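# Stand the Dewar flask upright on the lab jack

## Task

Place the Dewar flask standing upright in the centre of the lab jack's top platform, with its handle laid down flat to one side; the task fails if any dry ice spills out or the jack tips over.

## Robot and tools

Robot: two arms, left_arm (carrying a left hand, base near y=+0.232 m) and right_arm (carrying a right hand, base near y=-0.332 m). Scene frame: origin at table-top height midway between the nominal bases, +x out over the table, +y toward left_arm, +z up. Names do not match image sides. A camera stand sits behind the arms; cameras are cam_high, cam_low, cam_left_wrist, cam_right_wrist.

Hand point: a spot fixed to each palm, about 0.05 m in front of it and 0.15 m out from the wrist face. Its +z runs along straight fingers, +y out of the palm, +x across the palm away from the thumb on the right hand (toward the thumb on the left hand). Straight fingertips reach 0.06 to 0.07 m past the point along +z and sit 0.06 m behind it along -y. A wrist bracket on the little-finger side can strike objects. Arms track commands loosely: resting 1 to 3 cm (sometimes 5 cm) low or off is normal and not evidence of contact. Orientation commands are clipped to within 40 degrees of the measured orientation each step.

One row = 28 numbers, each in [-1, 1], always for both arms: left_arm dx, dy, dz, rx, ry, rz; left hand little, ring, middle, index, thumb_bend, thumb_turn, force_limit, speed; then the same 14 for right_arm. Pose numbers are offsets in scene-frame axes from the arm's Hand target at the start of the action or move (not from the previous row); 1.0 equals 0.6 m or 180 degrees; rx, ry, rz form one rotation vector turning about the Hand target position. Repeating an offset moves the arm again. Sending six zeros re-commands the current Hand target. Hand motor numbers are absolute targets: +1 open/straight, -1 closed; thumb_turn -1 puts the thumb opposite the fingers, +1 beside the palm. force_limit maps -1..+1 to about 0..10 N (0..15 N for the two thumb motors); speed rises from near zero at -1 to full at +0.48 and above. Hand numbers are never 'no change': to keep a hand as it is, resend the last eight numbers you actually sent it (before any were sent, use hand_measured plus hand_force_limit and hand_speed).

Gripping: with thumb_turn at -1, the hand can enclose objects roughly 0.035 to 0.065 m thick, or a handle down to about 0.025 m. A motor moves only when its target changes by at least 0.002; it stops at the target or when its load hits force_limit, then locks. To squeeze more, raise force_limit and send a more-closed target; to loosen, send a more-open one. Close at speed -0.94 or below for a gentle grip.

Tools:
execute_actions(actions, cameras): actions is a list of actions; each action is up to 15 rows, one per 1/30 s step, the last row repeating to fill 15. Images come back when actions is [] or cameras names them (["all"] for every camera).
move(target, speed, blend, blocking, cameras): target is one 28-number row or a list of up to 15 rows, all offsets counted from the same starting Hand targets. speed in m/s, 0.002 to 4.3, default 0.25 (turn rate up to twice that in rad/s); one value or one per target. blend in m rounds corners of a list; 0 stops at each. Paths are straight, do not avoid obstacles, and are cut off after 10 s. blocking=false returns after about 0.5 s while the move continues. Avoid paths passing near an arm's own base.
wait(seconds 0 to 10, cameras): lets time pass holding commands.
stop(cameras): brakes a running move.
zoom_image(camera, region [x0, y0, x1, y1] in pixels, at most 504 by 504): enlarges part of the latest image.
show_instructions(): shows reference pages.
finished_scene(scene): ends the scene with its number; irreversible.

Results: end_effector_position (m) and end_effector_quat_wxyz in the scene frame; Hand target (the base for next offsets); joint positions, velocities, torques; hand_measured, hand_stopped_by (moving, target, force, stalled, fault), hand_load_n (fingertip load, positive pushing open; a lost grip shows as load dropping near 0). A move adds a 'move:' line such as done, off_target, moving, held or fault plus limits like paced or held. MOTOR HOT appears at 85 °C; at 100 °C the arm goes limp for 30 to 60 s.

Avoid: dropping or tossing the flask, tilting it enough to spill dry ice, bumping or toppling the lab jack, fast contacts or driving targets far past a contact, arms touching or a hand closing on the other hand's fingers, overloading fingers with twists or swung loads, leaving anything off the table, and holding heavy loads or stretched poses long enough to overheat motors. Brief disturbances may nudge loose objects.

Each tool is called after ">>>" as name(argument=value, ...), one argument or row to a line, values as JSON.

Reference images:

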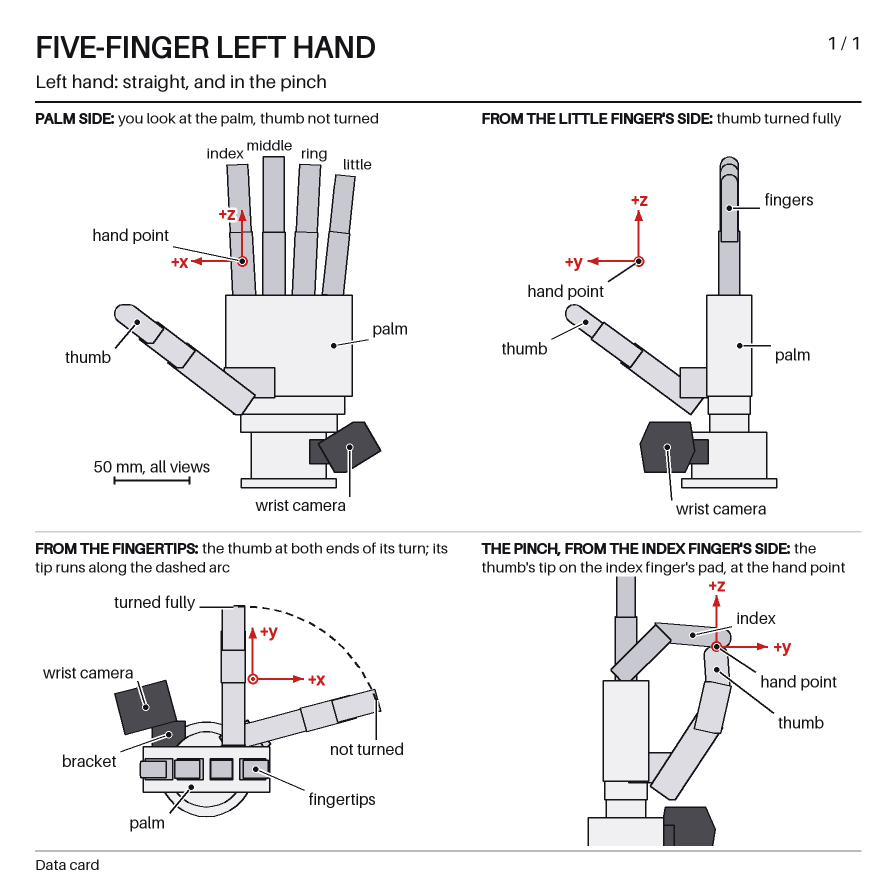

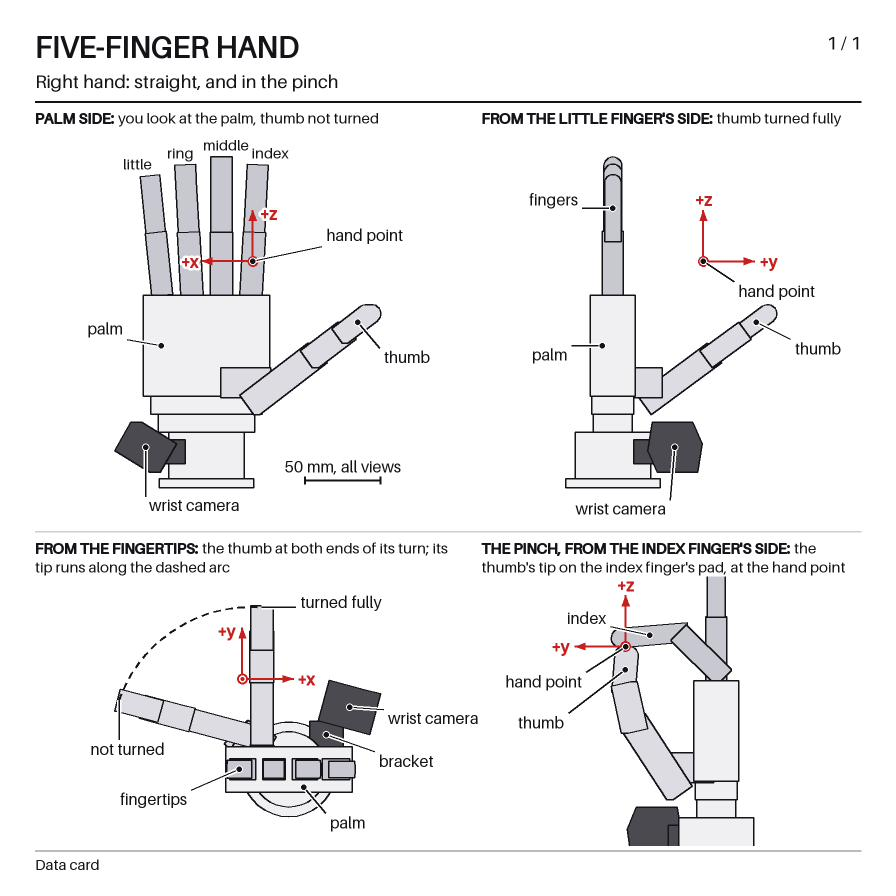

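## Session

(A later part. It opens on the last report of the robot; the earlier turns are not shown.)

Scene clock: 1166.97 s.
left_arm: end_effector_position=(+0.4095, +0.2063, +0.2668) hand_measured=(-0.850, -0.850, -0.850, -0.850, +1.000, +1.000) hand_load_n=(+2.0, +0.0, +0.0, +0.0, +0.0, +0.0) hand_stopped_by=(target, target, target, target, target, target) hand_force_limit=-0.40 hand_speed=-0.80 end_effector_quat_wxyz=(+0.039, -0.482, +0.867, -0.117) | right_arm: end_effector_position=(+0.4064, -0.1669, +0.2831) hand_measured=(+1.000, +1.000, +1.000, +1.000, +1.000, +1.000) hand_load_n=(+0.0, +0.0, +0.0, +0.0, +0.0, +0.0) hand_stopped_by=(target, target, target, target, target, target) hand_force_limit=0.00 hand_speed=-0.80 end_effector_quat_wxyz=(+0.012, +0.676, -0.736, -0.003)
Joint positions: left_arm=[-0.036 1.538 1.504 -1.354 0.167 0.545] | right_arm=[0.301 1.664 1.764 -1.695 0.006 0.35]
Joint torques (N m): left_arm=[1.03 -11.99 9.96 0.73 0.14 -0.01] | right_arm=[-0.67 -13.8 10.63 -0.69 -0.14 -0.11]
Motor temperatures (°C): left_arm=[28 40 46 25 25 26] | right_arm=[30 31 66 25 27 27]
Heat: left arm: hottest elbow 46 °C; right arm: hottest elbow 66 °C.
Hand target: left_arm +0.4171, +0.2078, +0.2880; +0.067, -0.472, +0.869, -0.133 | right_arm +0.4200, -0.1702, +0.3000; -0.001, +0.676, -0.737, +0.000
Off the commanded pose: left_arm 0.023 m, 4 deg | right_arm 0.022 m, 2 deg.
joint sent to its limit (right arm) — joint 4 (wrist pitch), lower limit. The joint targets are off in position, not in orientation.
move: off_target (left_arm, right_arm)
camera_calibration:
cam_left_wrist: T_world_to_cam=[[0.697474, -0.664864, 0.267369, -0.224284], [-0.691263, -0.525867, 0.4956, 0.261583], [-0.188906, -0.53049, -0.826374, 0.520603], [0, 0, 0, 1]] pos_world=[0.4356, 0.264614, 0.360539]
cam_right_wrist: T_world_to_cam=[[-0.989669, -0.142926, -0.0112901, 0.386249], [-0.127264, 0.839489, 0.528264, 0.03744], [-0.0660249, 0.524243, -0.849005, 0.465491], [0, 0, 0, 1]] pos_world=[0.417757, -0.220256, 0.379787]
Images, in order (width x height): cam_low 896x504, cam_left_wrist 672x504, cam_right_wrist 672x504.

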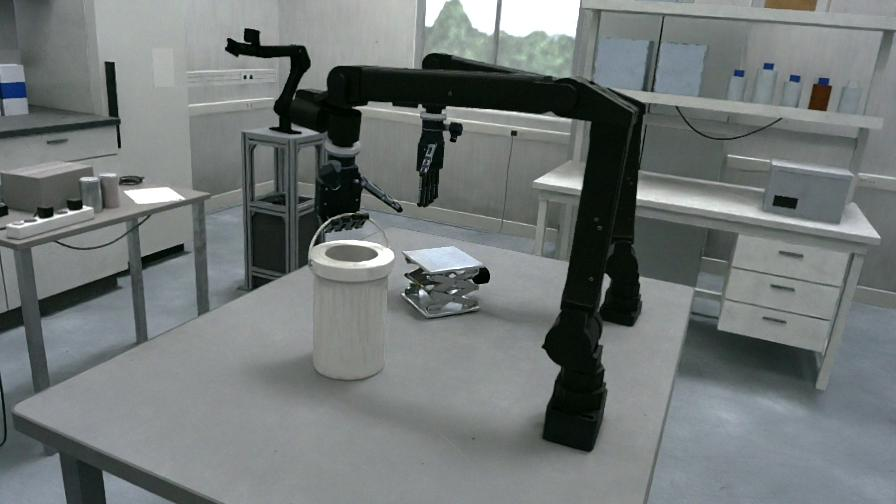

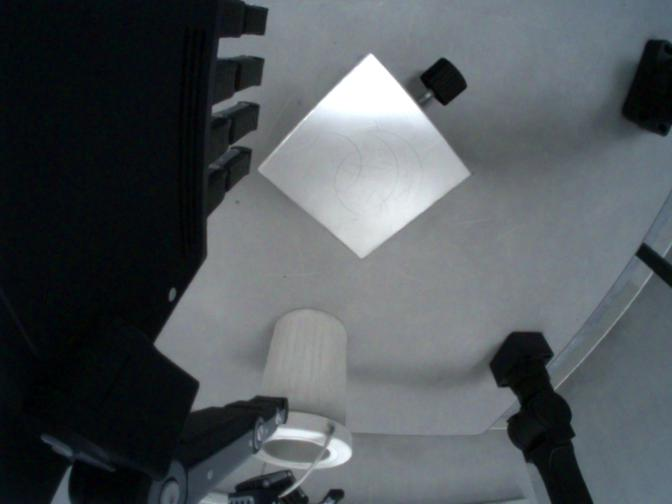

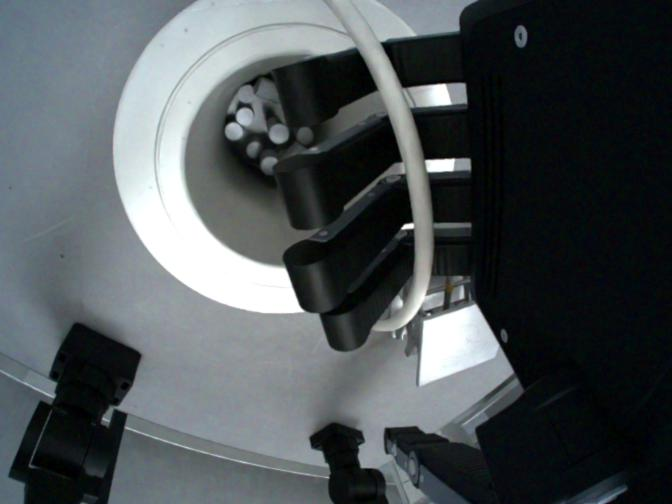

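>>> move(
  target=[0,0,0,0,0,0,-1,-1,-1,-1,1,1,-0.3,-0.8,0,0,0,0,0,0,1,1,1,1,1,1,0,-0.8],
  cameras=["cam_right_wrist","cam_high"],
  speed=0.04,
)

>>> zoom_image(
  camera="cam_high",
  region=[400, 150, 600, 350],
)

Scene clock: 1183.87 s.
left_arm: end_effector_position=(+0.4090, +0.2058, +0.2661) hand_measured=(-1.000, -1.000, -1.000, -1.000, +1.000, +1.000) hand_load_n=(+0.5, +0.0, +0.0, +0.0, +0.0, +0.0) hand_stopped_by=(target, target, target, target, target, target) hand_force_limit=-0.30 hand_speed=-0.80 end_effector_quat_wxyz=(+0.039, -0.481, +0.868, -0.115) | right_arm: end_effector_position=(+0.4064, -0.1669, +0.2831) hand_measured=(+1.000, +1.000, +1.000, +1.000, +1.000, +1.000) hand_load_n=(+0.0, +0.0, +0.0, +0.0, +0.0, -0.5) hand_stopped_by=(target, target, target, target, target, target) hand_force_limit=0.00 hand_speed=-0.80 end_effector_quat_wxyz=(+0.012, +0.676, -0.736, -0.003)
Joint positions: left_arm=[-0.039 1.538 1.503 -1.354 0.162 0.545] | right_arm=[0.301 1.664 1.764 -1.695 0.006 0.35]
Joint torques (N m): left_arm=[1.03 -11.87 9.91 0.73 0.12 -0.03] | right_arm=[-0.67 -13.74 10.63 -0.68 -0.14 -0.11]
Motor temperatures (°C): left_arm=[28 40 48 25 25 26] | right_arm=[30 31 66 25 27 27]
Heat: left arm: hottest elbow 48 °C; right arm: hottest elbow 66 °C.
Hand target: left_arm +0.4171, +0.2078, +0.2880; +0.067, -0.472, +0.869, -0.133 | right_arm +0.4200, -0.1702, +0.3000; -0.001, +0.676, -0.737, +0.000
Off the commanded pose: left_arm 0.023 m, 4 deg | right_arm 0.022 m, 2 deg.
joint sent to its limit (right arm) — joint 4 (wrist pitch), lower limit. The joint targets are off in position, not in orientation.
move: off_target (left_arm, right_arm)
camera_calibration:
cam_right_wrist: T_world_to_cam=[[-0.989669, -0.142926, -0.0112901, 0.386249], [-0.127264, 0.839489, 0.528264, 0.03744], [-0.0660249, 0.524243, -0.849005, 0.465491], [0, 0, 0, 1]] pos_world=[0.417757, -0.220256, 0.379787]
Images, in order (width x height): cam_high 896x504, cam_right_wrist 672x504.

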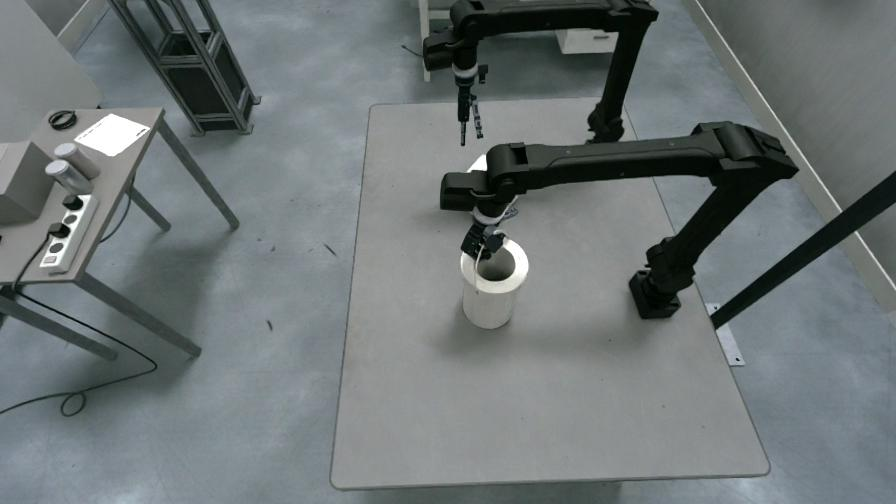

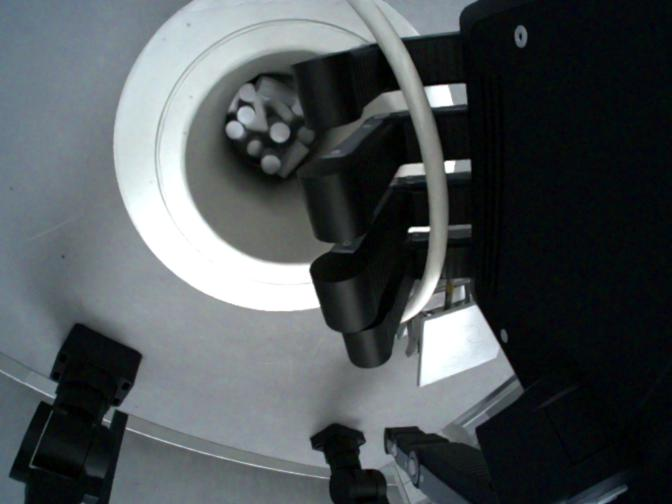

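Scaled by 2.520 from the camera's 896x504 image, which has a finer 1280x720 frame.

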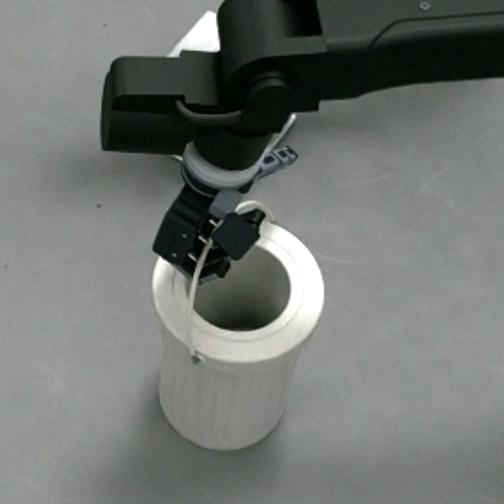

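>>> move(
  target=[0,0,0.05,0,0,0,-1,-1,-1,-1,1,1,-0.3,-0.8,0,0,0,0,0,0,1,1,1,1,1,1,0,-0.8],
  cameras=["cam_right_wrist","cam_low"],
  speed=0.03,
)

>>> zoom_image(
  camera="cam_low",
  region=[250, 170, 450, 390],
)

Scene clock: 1195.93 s.
left_arm: end_effector_position=(+0.3964, +0.2101, +0.2729) hand_measured=(-1.000, -1.000, -1.000, -1.000, +1.000, +1.000) hand_load_n=(+0.0, +0.0, +0.0, +2.0, +0.0, -0.5) hand_stopped_by=(target, target, target, target, target, target) hand_force_limit=-0.30 hand_speed=-0.80 end_effector_quat_wxyz=(+0.021, -0.481, +0.871, -0.101) | right_arm: end_effector_position=(+0.4064, -0.1669, +0.2831) hand_measured=(+1.000, +1.000, +1.000, +1.000, +1.000, +1.000) hand_load_n=(+0.0, +0.0, +0.0, +0.0, +0.0, +0.0) hand_stopped_by=(target, target, target, target, target, target) hand_force_limit=0.00 hand_speed=-0.80 end_effector_quat_wxyz=(+0.012, +0.676, -0.736, -0.003)
Joint positions: left_arm=[-0.033 1.538 1.518 -1.416 0.158 0.558] | right_arm=[0.301 1.664 1.764 -1.695 0.006 0.35]
Joint torques (N m): left_arm=[0.38 -12.1 15.1 0.17 0.27 -0.06] | right_arm=[-0.67 -13.74 10.63 -0.69 -0.14 -0.1]
Motor temperatures (°C): left_arm=[28 40 48 25 25 26] | right_arm=[30 31 66 25 27 27]
Heat: left arm: hottest elbow 48 °C; right arm: hottest elbow 66 °C.
Hand target: left_arm +0.4171, +0.2078, +0.3180; +0.067, -0.472, +0.869, -0.133 | right_arm +0.4200, -0.1702, +0.3000; -0.001, +0.676, -0.737, +0.000
Off the commanded pose: left_arm 0.050 m, 7 deg | right_arm 0.022 m, 2 deg.
joint sent to its limit (right arm) — joint 4 (wrist pitch), lower limit. The joint targets are off in position, not in orientation.
move: off_target (left_arm, right_arm)
camera_calibration:
cam_right_wrist: T_world_to_cam=[[-0.989669, -0.142926, -0.0112901, 0.386249], [-0.127264, 0.839489, 0.528264, 0.03744], [-0.0660249, 0.524243, -0.849005, 0.465491], [0, 0, 0, 1]] pos_world=[0.417757, -0.220256, 0.379787]
Images, in order (width x height): cam_low 896x504, cam_right_wrist 672x504.

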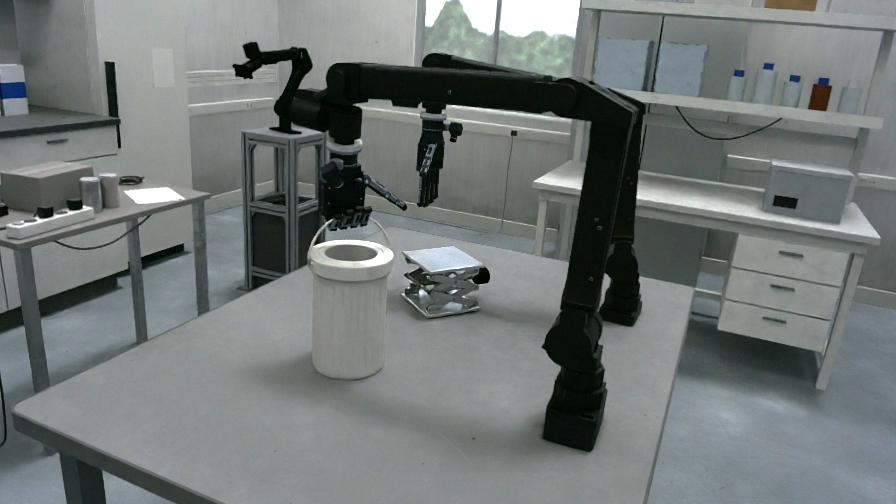

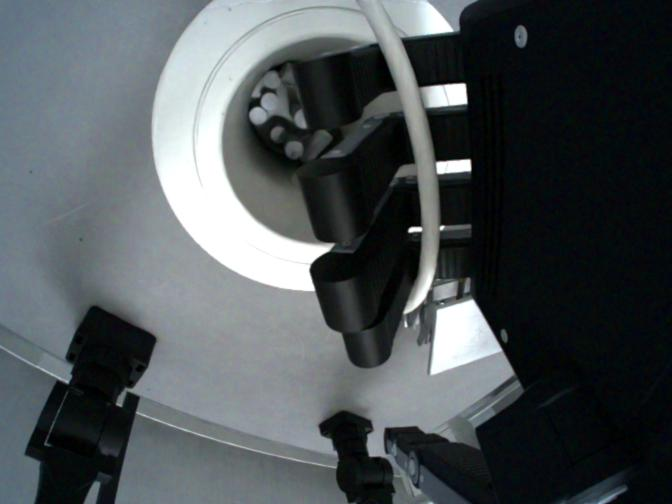

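Scaled by 2.291 from the camera's 896x504 image, which has a finer 1280x720 frame.

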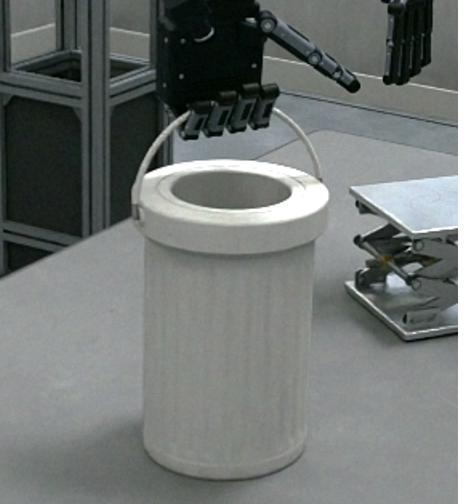

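>>> move(
  target=[-0.01,0.012,0.04,0,0,0,-1,-1,-1,-1,1,1,-0.3,-0.8,0,0,0,0,0,0,1,1,1,1,1,1,0,-0.8],
  cameras=["cam_right_wrist","cam_low","cam_high"],
  speed=0.03,
)

>>> zoom_image(
  camera="cam_low",
  region=[250, 170, 450, 390],
)

>>> zoom_image(
  camera="cam_high",
  region=[400, 150, 600, 350],
)

Scene clock: 1206.23 s.
left_arm: end_effector_position=(+0.3894, +0.2113, +0.2878) hand_measured=(-1.000, -1.000, -1.000, -1.000, +1.000, +1.000) hand_load_n=(+1.5, +0.0, +0.0, +2.0, +0.0, +0.0) hand_stopped_by=(target, target, target, target, target, target) hand_force_limit=-0.30 hand_speed=-0.80 end_effector_quat_wxyz=(+0.010, -0.478, +0.873, -0.095) | right_arm: end_effector_position=(+0.4064, -0.1669, +0.2831) hand_measured=(+1.000, +1.000, +1.000, +1.000, +1.000, +1.000) hand_load_n=(+0.5, +0.0, +0.0, +0.0, +0.0, +0.0) hand_stopped_by=(target, target, target, target, target, target) hand_force_limit=0.00 hand_speed=-0.80 end_effector_quat_wxyz=(+0.012, +0.676, -0.736, -0.003)
Joint positions: left_arm=[-0.031 1.538 1.555 -1.479 0.159 0.57] | right_arm=[0.301 1.664 1.764 -1.695 0.006 0.35]
Joint torques (N m): left_arm=[0.97 -12.81 16.32 0.03 0.33 0.01] | right_arm=[-0.73 -13.74 10.65 -0.69 -0.14 -0.11]
Motor temperatures (°C): left_arm=[28 40 49 25 25 26] | right_arm=[30 31 66 25 27 27]
Heat: left arm: hottest elbow 49 °C; right arm: hottest elbow 66 °C.
Hand target: left_arm +0.4111, +0.2150, +0.3420; +0.067, -0.472, +0.869, -0.133 | right_arm +0.4200, -0.1702, +0.3000; -0.001, +0.676, -0.737, +0.000
Off the commanded pose: left_arm 0.058 m, 8 deg | right_arm 0.022 m, 2 deg.
joint sent to its limit (right arm) — joint 4 (wrist pitch), lower limit. The joint targets are off in position, not in orientation.
move: off_target (left_arm, right_arm)
camera_calibration:
cam_right_wrist: T_world_to_cam=[[-0.989669, -0.142926, -0.0112901, 0.386249], [-0.127264, 0.839489, 0.528264, 0.03744], [-0.0660249, 0.524243, -0.849005, 0.465491], [0, 0, 0, 1]] pos_world=[0.417757, -0.220256, 0.379787]
Images, in order (width x height): cam_high 896x504, cam_low 896x504, cam_right_wrist 672x504.

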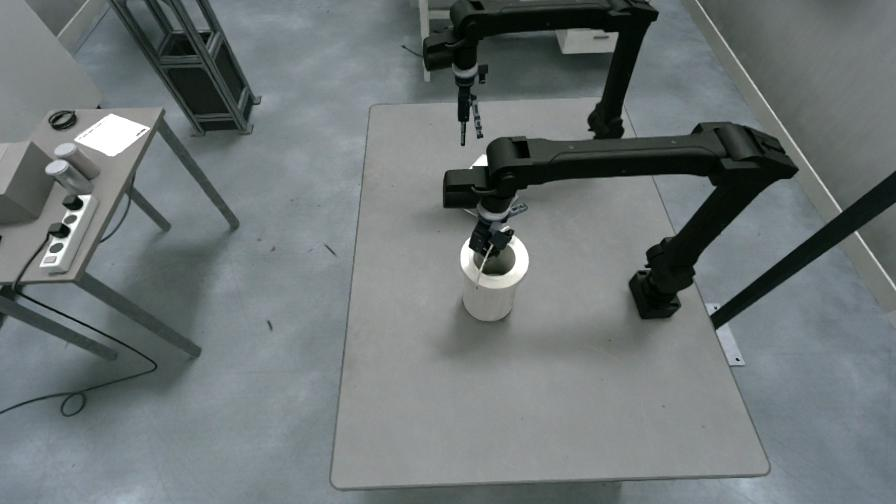

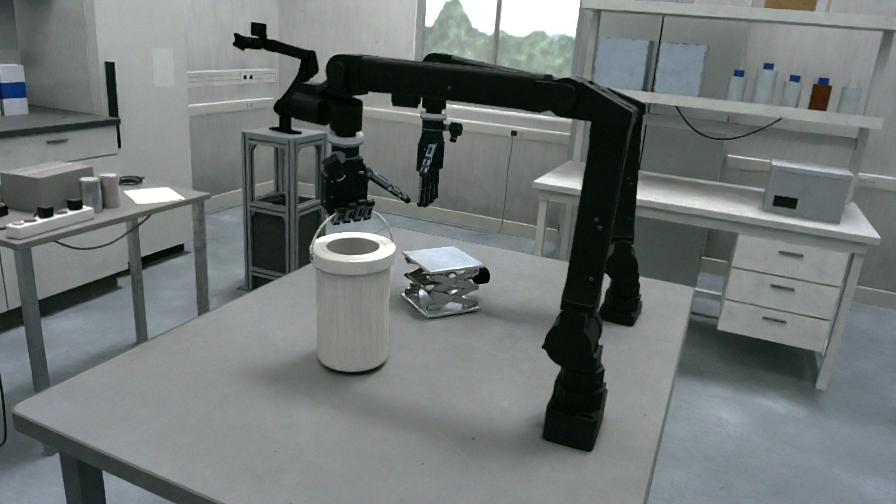

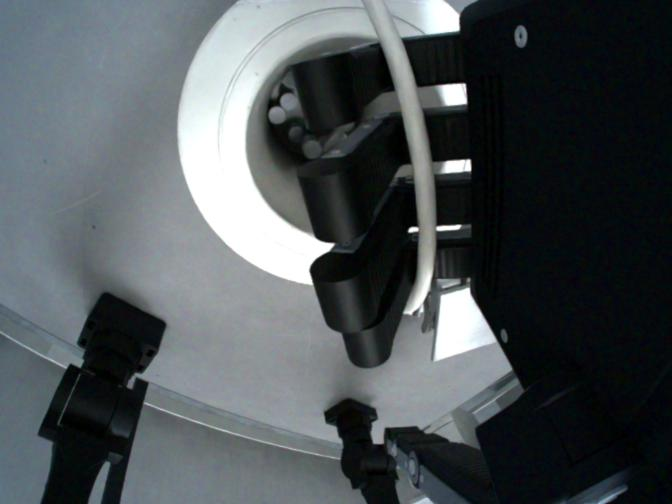

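Scaled by 2.291 from the camera's 896x504 image, which has a finer 1280x720 frame.

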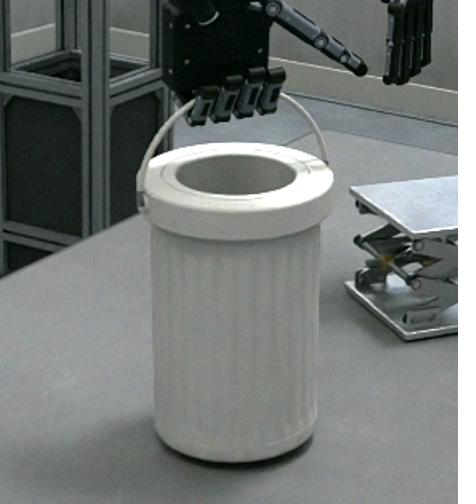

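Scaled by 2.520 from the camera's 896x504 image, which has a finer 1280x720 frame.

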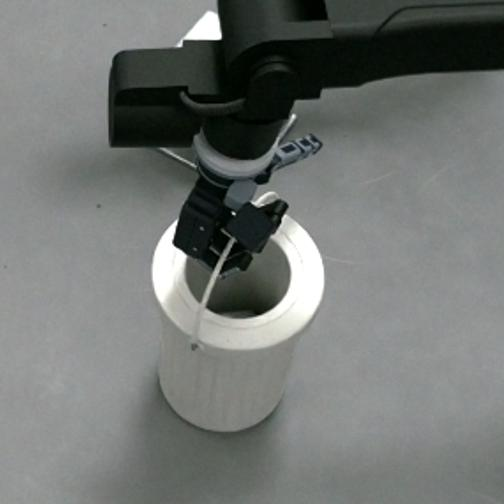

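>>> move(
  target=[
    [0,0,0.05,-0.021,-0.0326,0,-1,-1,-1,-1,1,1,-0.3,-0.8,0,0,0,0,0,0,1,1,1,1,1,1,0,-0.8],
  ],
  cameras=["cam_low","cam_right_wrist"],
  speed=0.03,
)

>>> zoom_image(
  camera="cam_low",
  region=[250, 150, 450, 390],
)

Scene clock: 1230.80 s.
left_arm: end_effector_position=(+0.3894, +0.2094, +0.2998) hand_measured=(-1.000, -1.000, -1.000, -1.000, +1.000, +1.000) hand_load_n=(+1.0, +0.0, +0.0, +2.0, +0.0, +0.0) hand_stopped_by=(target, target, target, target, target, target) hand_force_limit=-0.30 hand_speed=-0.80 end_effector_quat_wxyz=(+0.011, -0.478, +0.868, -0.133) | right_arm: end_effector_position=(+0.4064, -0.1669, +0.2831) hand_measured=(+1.000, +1.000, +1.000, +1.000, +1.000, +1.000) hand_load_n=(+0.0, +0.0, +0.0, +0.0, +0.0, +0.0) hand_stopped_by=(target, target, target, target, target, target) hand_force_limit=0.00 hand_speed=-0.80 end_effector_quat_wxyz=(+0.012, +0.676, -0.736, -0.003)
Joint positions: left_arm=[-0.007 1.512 1.555 -1.47 0.227 0.582] | right_arm=[0.301 1.664 1.764 -1.695 0.006 0.35]
Joint torques (N m): left_arm=[0.91 -15.03 16.39 1.03 0.62 -0.04] | right_arm=[-0.67 -13.74 10.63 -0.69 -0.14 -0.11]
Motor temperatures (°C): left_arm=[28 41 62 25 25 26] | right_arm=[30 31 67 25 27 27]
Heat: left arm: hottest elbow 62 °C; right arm: hottest elbow 67 °C.
Hand target: left_arm +0.4111, +0.2150, +0.3720; +0.096, -0.467, +0.859, -0.185 | right_arm +0.4200, -0.1702, +0.3000; -0.001, +0.676, -0.737, +0.000
Off the commanded pose: left_arm 0.076 m, 12 deg | right_arm 0.022 m, 2 deg.
joint sent to its limit (right arm) — joint 4 (wrist pitch), lower limit. The joint targets are off in position, not in orientation.
move: off_target (left_arm, right_arm)
camera_calibration:
cam_right_wrist: T_world_to_cam=[[-0.989669, -0.142926, -0.0112901, 0.386249], [-0.127264, 0.839489, 0.528264, 0.03744], [-0.0660249, 0.524243, -0.849005, 0.465491], [0, 0, 0, 1]] pos_world=[0.417757, -0.220256, 0.379787]
Images, in order (width x height): cam_low 896x504, cam_right_wrist 672x504.

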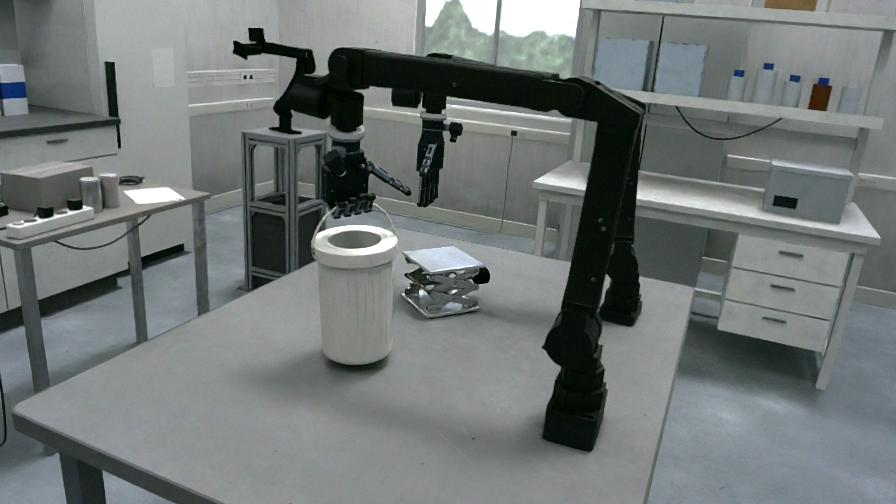

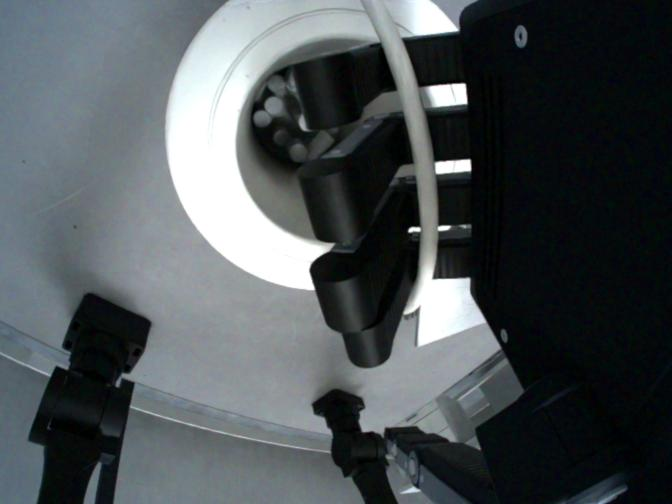

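Scaled by 2.100 from the camera's 896x504 image, which has a finer 1280x720 frame.

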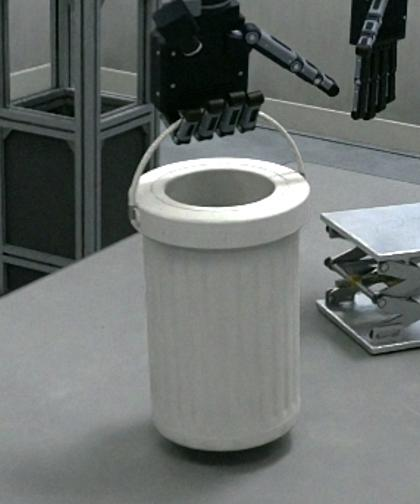

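>>> move(
  target=[0,0,-0.13,0.021,0.0326,0,-1,-1,-1,-1,1,1,-0.3,-0.8,0,0,0,0,0,0,1,1,1,1,1,1,0,-0.8],
  cameras=["cam_low","cam_high"],
  speed=0.05,
)

Scene clock: 1238.37 s.
left_arm: end_effector_position=(+0.3979, +0.2155, +0.2739) hand_measured=(-1.000, -1.000, -1.000, -1.000, +1.000, +1.000) hand_load_n=(+0.5, +0.0, +0.0, +1.0, +0.0, +0.0) hand_stopped_by=(target, target, target, target, target, target) hand_force_limit=-0.30 hand_speed=-0.80 end_effector_quat_wxyz=(+0.031, -0.479, +0.870, -0.114) | right_arm: end_effector_position=(+0.4064, -0.1669, +0.2831) hand_measured=(+1.000, +1.000, +1.000, +1.000, +1.000, +1.000) hand_load_n=(+0.0, +0.0, +0.0, +0.0, +0.0, +0.0) hand_stopped_by=(target, target, target, target, target, target) hand_force_limit=0.00 hand_speed=-0.80 end_effector_quat_wxyz=(+0.012, +0.676, -0.736, -0.003)
Joint positions: left_arm=[-0.016 1.521 1.503 -1.39 0.173 0.573] | right_arm=[0.301 1.664 1.764 -1.695 0.006 0.35]
Joint torques (N m): left_arm=[-0.91 -11.52 9.94 1.55 -0.08 -0.15] | right_arm=[-0.73 -13.74 10.63 -0.69 -0.14 -0.11]
Motor temperatures (°C): left_arm=[28 40 64 25 26 26] | right_arm=[30 31 67 25 27 27]
Heat: left arm: hottest elbow 64 °C; right arm: hottest elbow 67 °C.
Hand target: left_arm +0.4111, +0.2150, +0.2940; +0.067, -0.472, +0.869, -0.133 | right_arm +0.4200, -0.1702, +0.3000; -0.001, +0.676, -0.737, +0.000
Off the commanded pose: left_arm 0.024 m, 5 deg | right_arm 0.022 m, 2 deg.
joint sent to its limit (right arm) — joint 4 (wrist pitch), lower limit. The joint targets are off in position, not in orientation.
move: off_target (left_arm, right_arm)
Images, in order (width x height): cam_high 896x504, cam_low 896x504.

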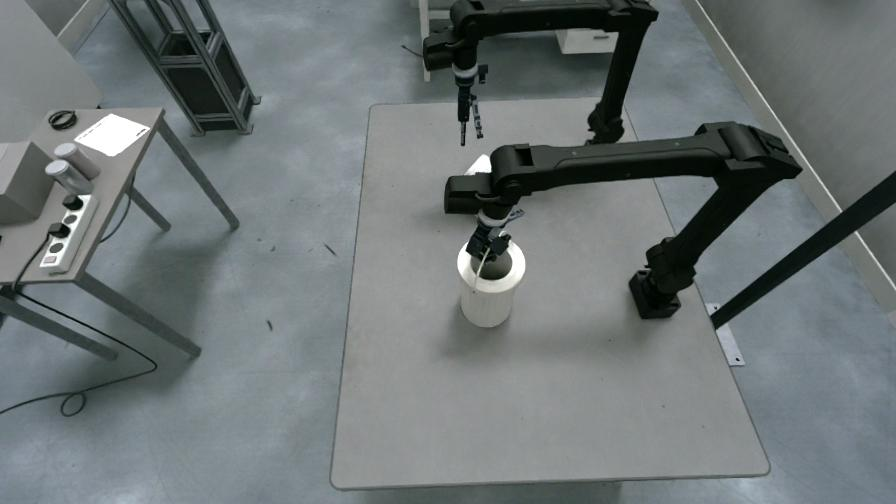

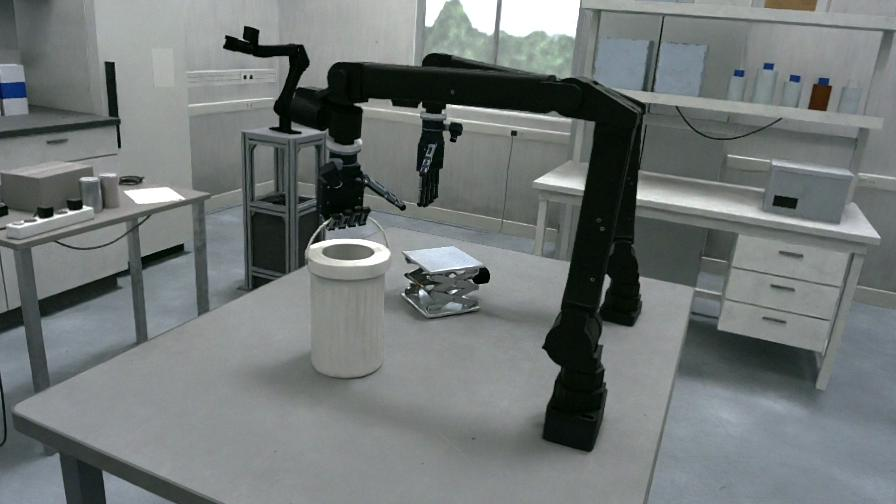

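>>> move(
  target=[0,0,0,0,0,0,-1,-1,-1,-1,1,1,-0.3,-0.8,0.017,-0.38,0,0,0,0,1,1,1,1,1,1,0,-0.8],
  cameras=["cam_left_wrist","cam_high","cam_right_wrist"],
  speed=0.15,
)

Scene clock: 1306.93 s.
left_arm: end_effector_position=(+0.3979, +0.2155, +0.2739) hand_measured=(-1.000, -1.000, -1.000, -1.000, +1.000, +1.000) hand_load_n=(+1.0, +0.0, +0.0, +1.0, +0.0, +0.0) hand_stopped_by=(target, target, target, target, target, target) hand_force_limit=-0.30 hand_speed=-0.80 end_effector_quat_wxyz=(+0.031, -0.479, +0.870, -0.114) | right_arm: end_effector_position=(+0.4177, -0.3979, +0.2848) hand_measured=(+1.000, +1.000, +1.000, +1.000, +1.000, +1.000) hand_load_n=(+0.0, +0.0, +0.0, +0.0, +0.0, +0.0) hand_stopped_by=(target, target, target, target, target, target) hand_force_limit=0.00 hand_speed=-0.80 end_effector_quat_wxyz=(+0.007, +0.668, -0.744, -0.006)
Joint positions: left_arm=[-0.016 1.521 1.503 -1.39 0.173 0.573] | right_arm=[-0.169 1.672 1.778 -1.695 0.004 -0.098]
Joint torques (N m): left_arm=[-0.38 -11.69 10.02 1.52 -0.08 -0.16] | right_arm=[-0.03 -13.51 10.67 -0.68 -0.09 -0.09]
Motor temperatures (°C): left_arm=[28 36 52 25 25 26] | right_arm=[30 31 67 25 27 27]
Heat: left arm: hottest elbow 52 °C; right arm: hottest elbow 67 °C.
Hand target: left_arm +0.4111, +0.2150, +0.2940; +0.067, -0.472, +0.869, -0.133 | right_arm +0.4302, -0.3982, +0.3000; +0.001, -0.676, +0.737, +0.000
Off the commanded pose: left_arm 0.024 m, 5 deg | right_arm 0.020 m, 2 deg.
joint sent to its limit (right arm) — joint 4 (wrist pitch), lower limit. The joint targets are off in position, not in orientation.
move: off_target (left_arm, right_arm)
camera_calibration:
cam_left_wrist: T_world_to_cam=[[0.696593, -0.669961, 0.25673, -0.207657], [-0.686971, -0.519606, 0.508016, 0.248465], [-0.206953, -0.530246, -0.822198, 0.535088], [0, 0, 0, 1]] pos_world=[0.426079, 0.27371, 0.367035]
cam_right_wrist: T_world_to_cam=[[-0.992475, -0.121373, -0.0161737, 0.375585], [-0.110995, 0.836007, 0.537375, 0.221163], [-0.0517016, 0.535127, -0.843188, 0.585471], [0, 0, 0, 1]] pos_world=[0.427577, -0.452609, 0.380889]
Images, in order (width x height): cam_high 896x504, cam_left_wrist 672x504, cam_right_wrist 672x504.

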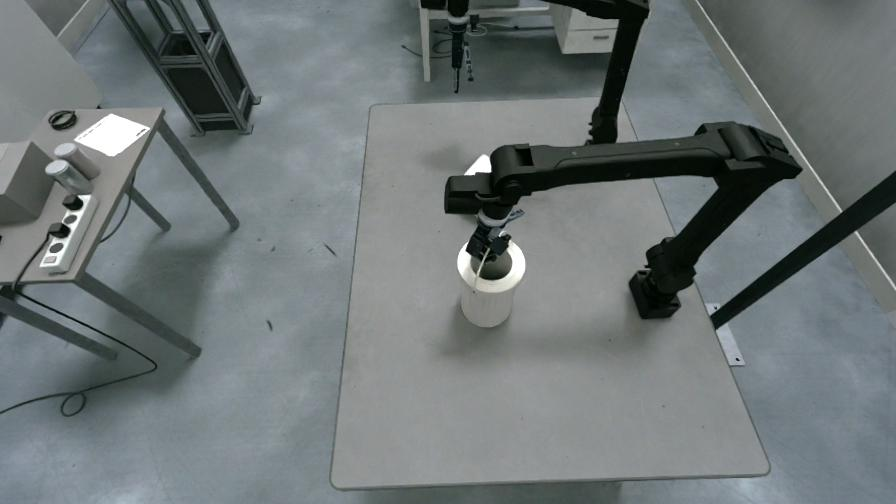

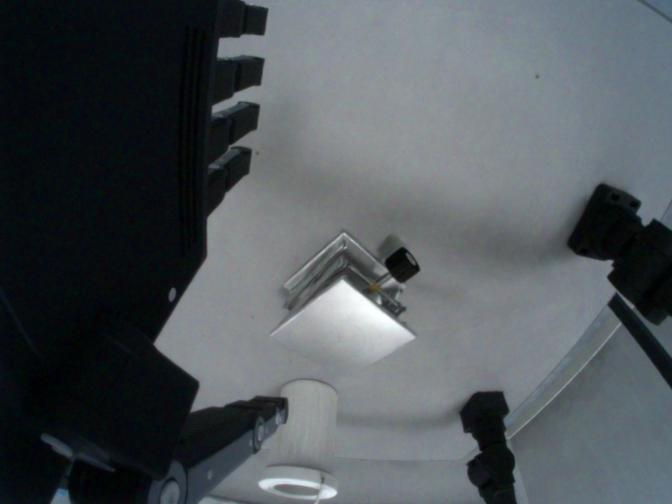

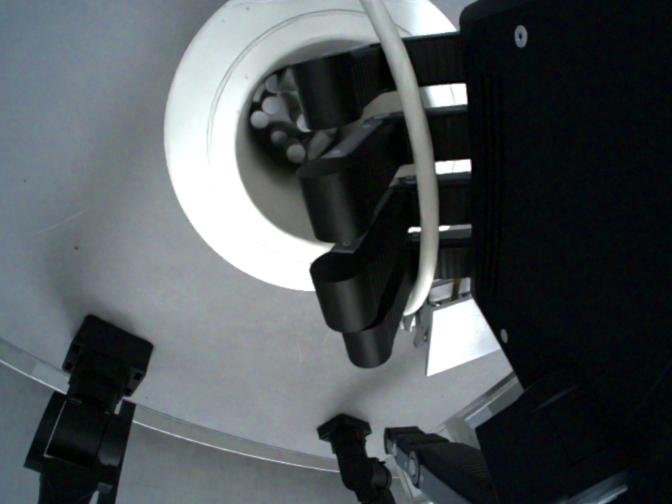

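>>> move(
  target=[
    [0,0,0.18,-0.021,-0.0326,0,-1,-1,-1,-1,1,1,-0.3,-0.8,0,0,0,0,0,0,1,1,1,1,1,1,0,-0.8],
    [0.032,-0.332,0.3,-0.030,-0.040,-0.042,-1,-1,-1,-1,1,1,-0.3,-0.8,0,0,0,0,0,0,1,1,1,1,1,1,0,-0.8],
  ],
  cameras=["cam_low","cam_left_wrist","cam_high"],
  speed=0.1,
  blend=[0.04,0],
)

Scene clock: 1317.47 s.
left_arm: end_effector_position=(+0.4297, +0.0190, +0.4101) hand_measured=(-1.000, -1.000, -1.000, -1.000, +1.000, +1.000) hand_load_n=(+2.0, +0.0, +0.0, +1.5, +0.0, +0.0) hand_stopped_by=(target, target, target, target, target, target) hand_force_limit=-0.30 hand_speed=-0.80 end_effector_quat_wxyz=(+0.042, -0.410, +0.898, -0.153) | right_arm: end_effector_position=(+0.4176, -0.3980, +0.2848) hand_measured=(+1.000, +1.000, +1.000, +1.000, +1.000, +1.000) hand_load_n=(+0.0, +0.0, +0.0, +0.0, +0.0, +0.0) hand_stopped_by=(target, target, target, target, target, target) hand_force_limit=0.00 hand_speed=-0.80 end_effector_quat_wxyz=(+0.007, +0.669, -0.743, -0.006)
Joint positions: left_arm=[-0.395 1.719 2.108 -1.68 0.156 0.337] | right_arm=[-0.169 1.672 1.778 -1.695 0.004 -0.099]
Joint torques (N m): left_arm=[-0.62 -15.44 16.05 0.5 0.13 -0.3] | right_arm=[0.03 -13.51 10.67 -0.68 -0.09 -0.1]
Motor temperatures (°C): left_arm=[28 37 53 25 25 26] | right_arm=[30 32 64 25 27 27]
Heat: left arm: hottest elbow 53 °C; right arm: hottest elbow 64 °C.
Hand target: left_arm +0.4303, +0.0158, +0.4740; +0.090, -0.407, +0.885, -0.207 | right_arm +0.4302, -0.3982, +0.3000; +0.001, -0.676, +0.737, +0.000
Off the commanded pose: left_arm 0.064 m, 8 deg | right_arm 0.020 m, 2 deg.
joint sent to its limit (left arm) — joint 4 (wrist pitch), lower limit. The joint targets are off in position, not in orientation.
joint sent to its limit (right arm) — joint 4 (wrist pitch), lower limit. The joint targets are off in position, not in orientation.
move: off_target (left_arm, right_arm)
camera_calibration:
cam_left_wrist: T_world_to_cam=[[0.570241, -0.74961, 0.33602, -0.373133], [-0.789547, -0.387193, 0.476127, 0.153709], [-0.226805, -0.536811, -0.812646, 0.55423], [0, 0, 0, 1]] pos_world=[0.459838, 0.0773275, 0.502588]
Images, in order (width x height): cam_high 896x504, cam_low 896x504, cam_left_wrist 672x504.

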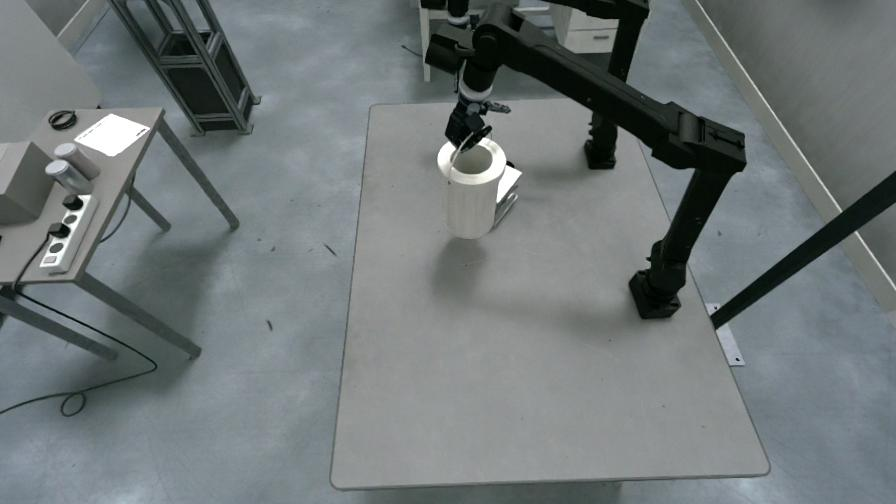

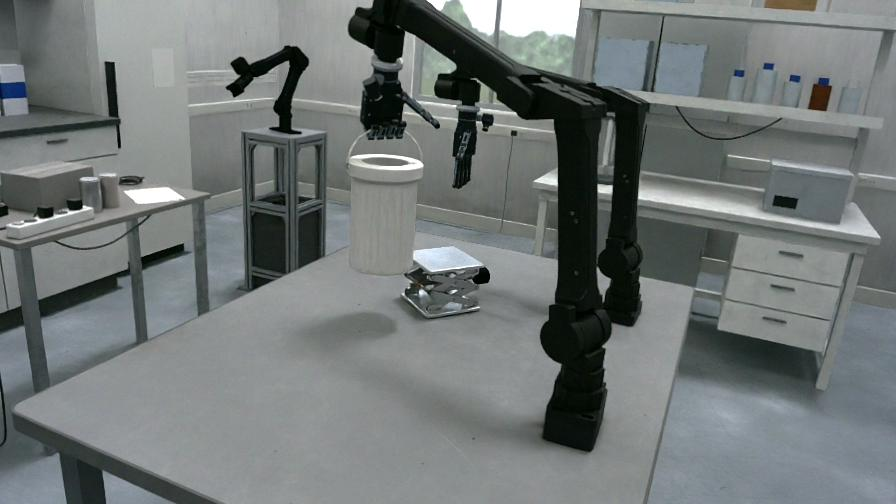

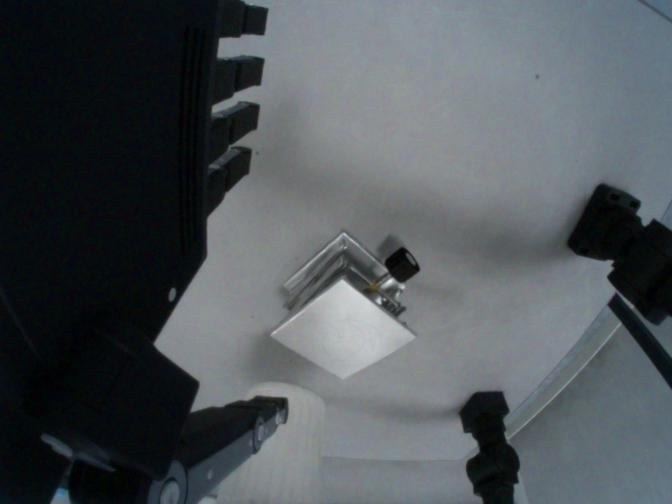

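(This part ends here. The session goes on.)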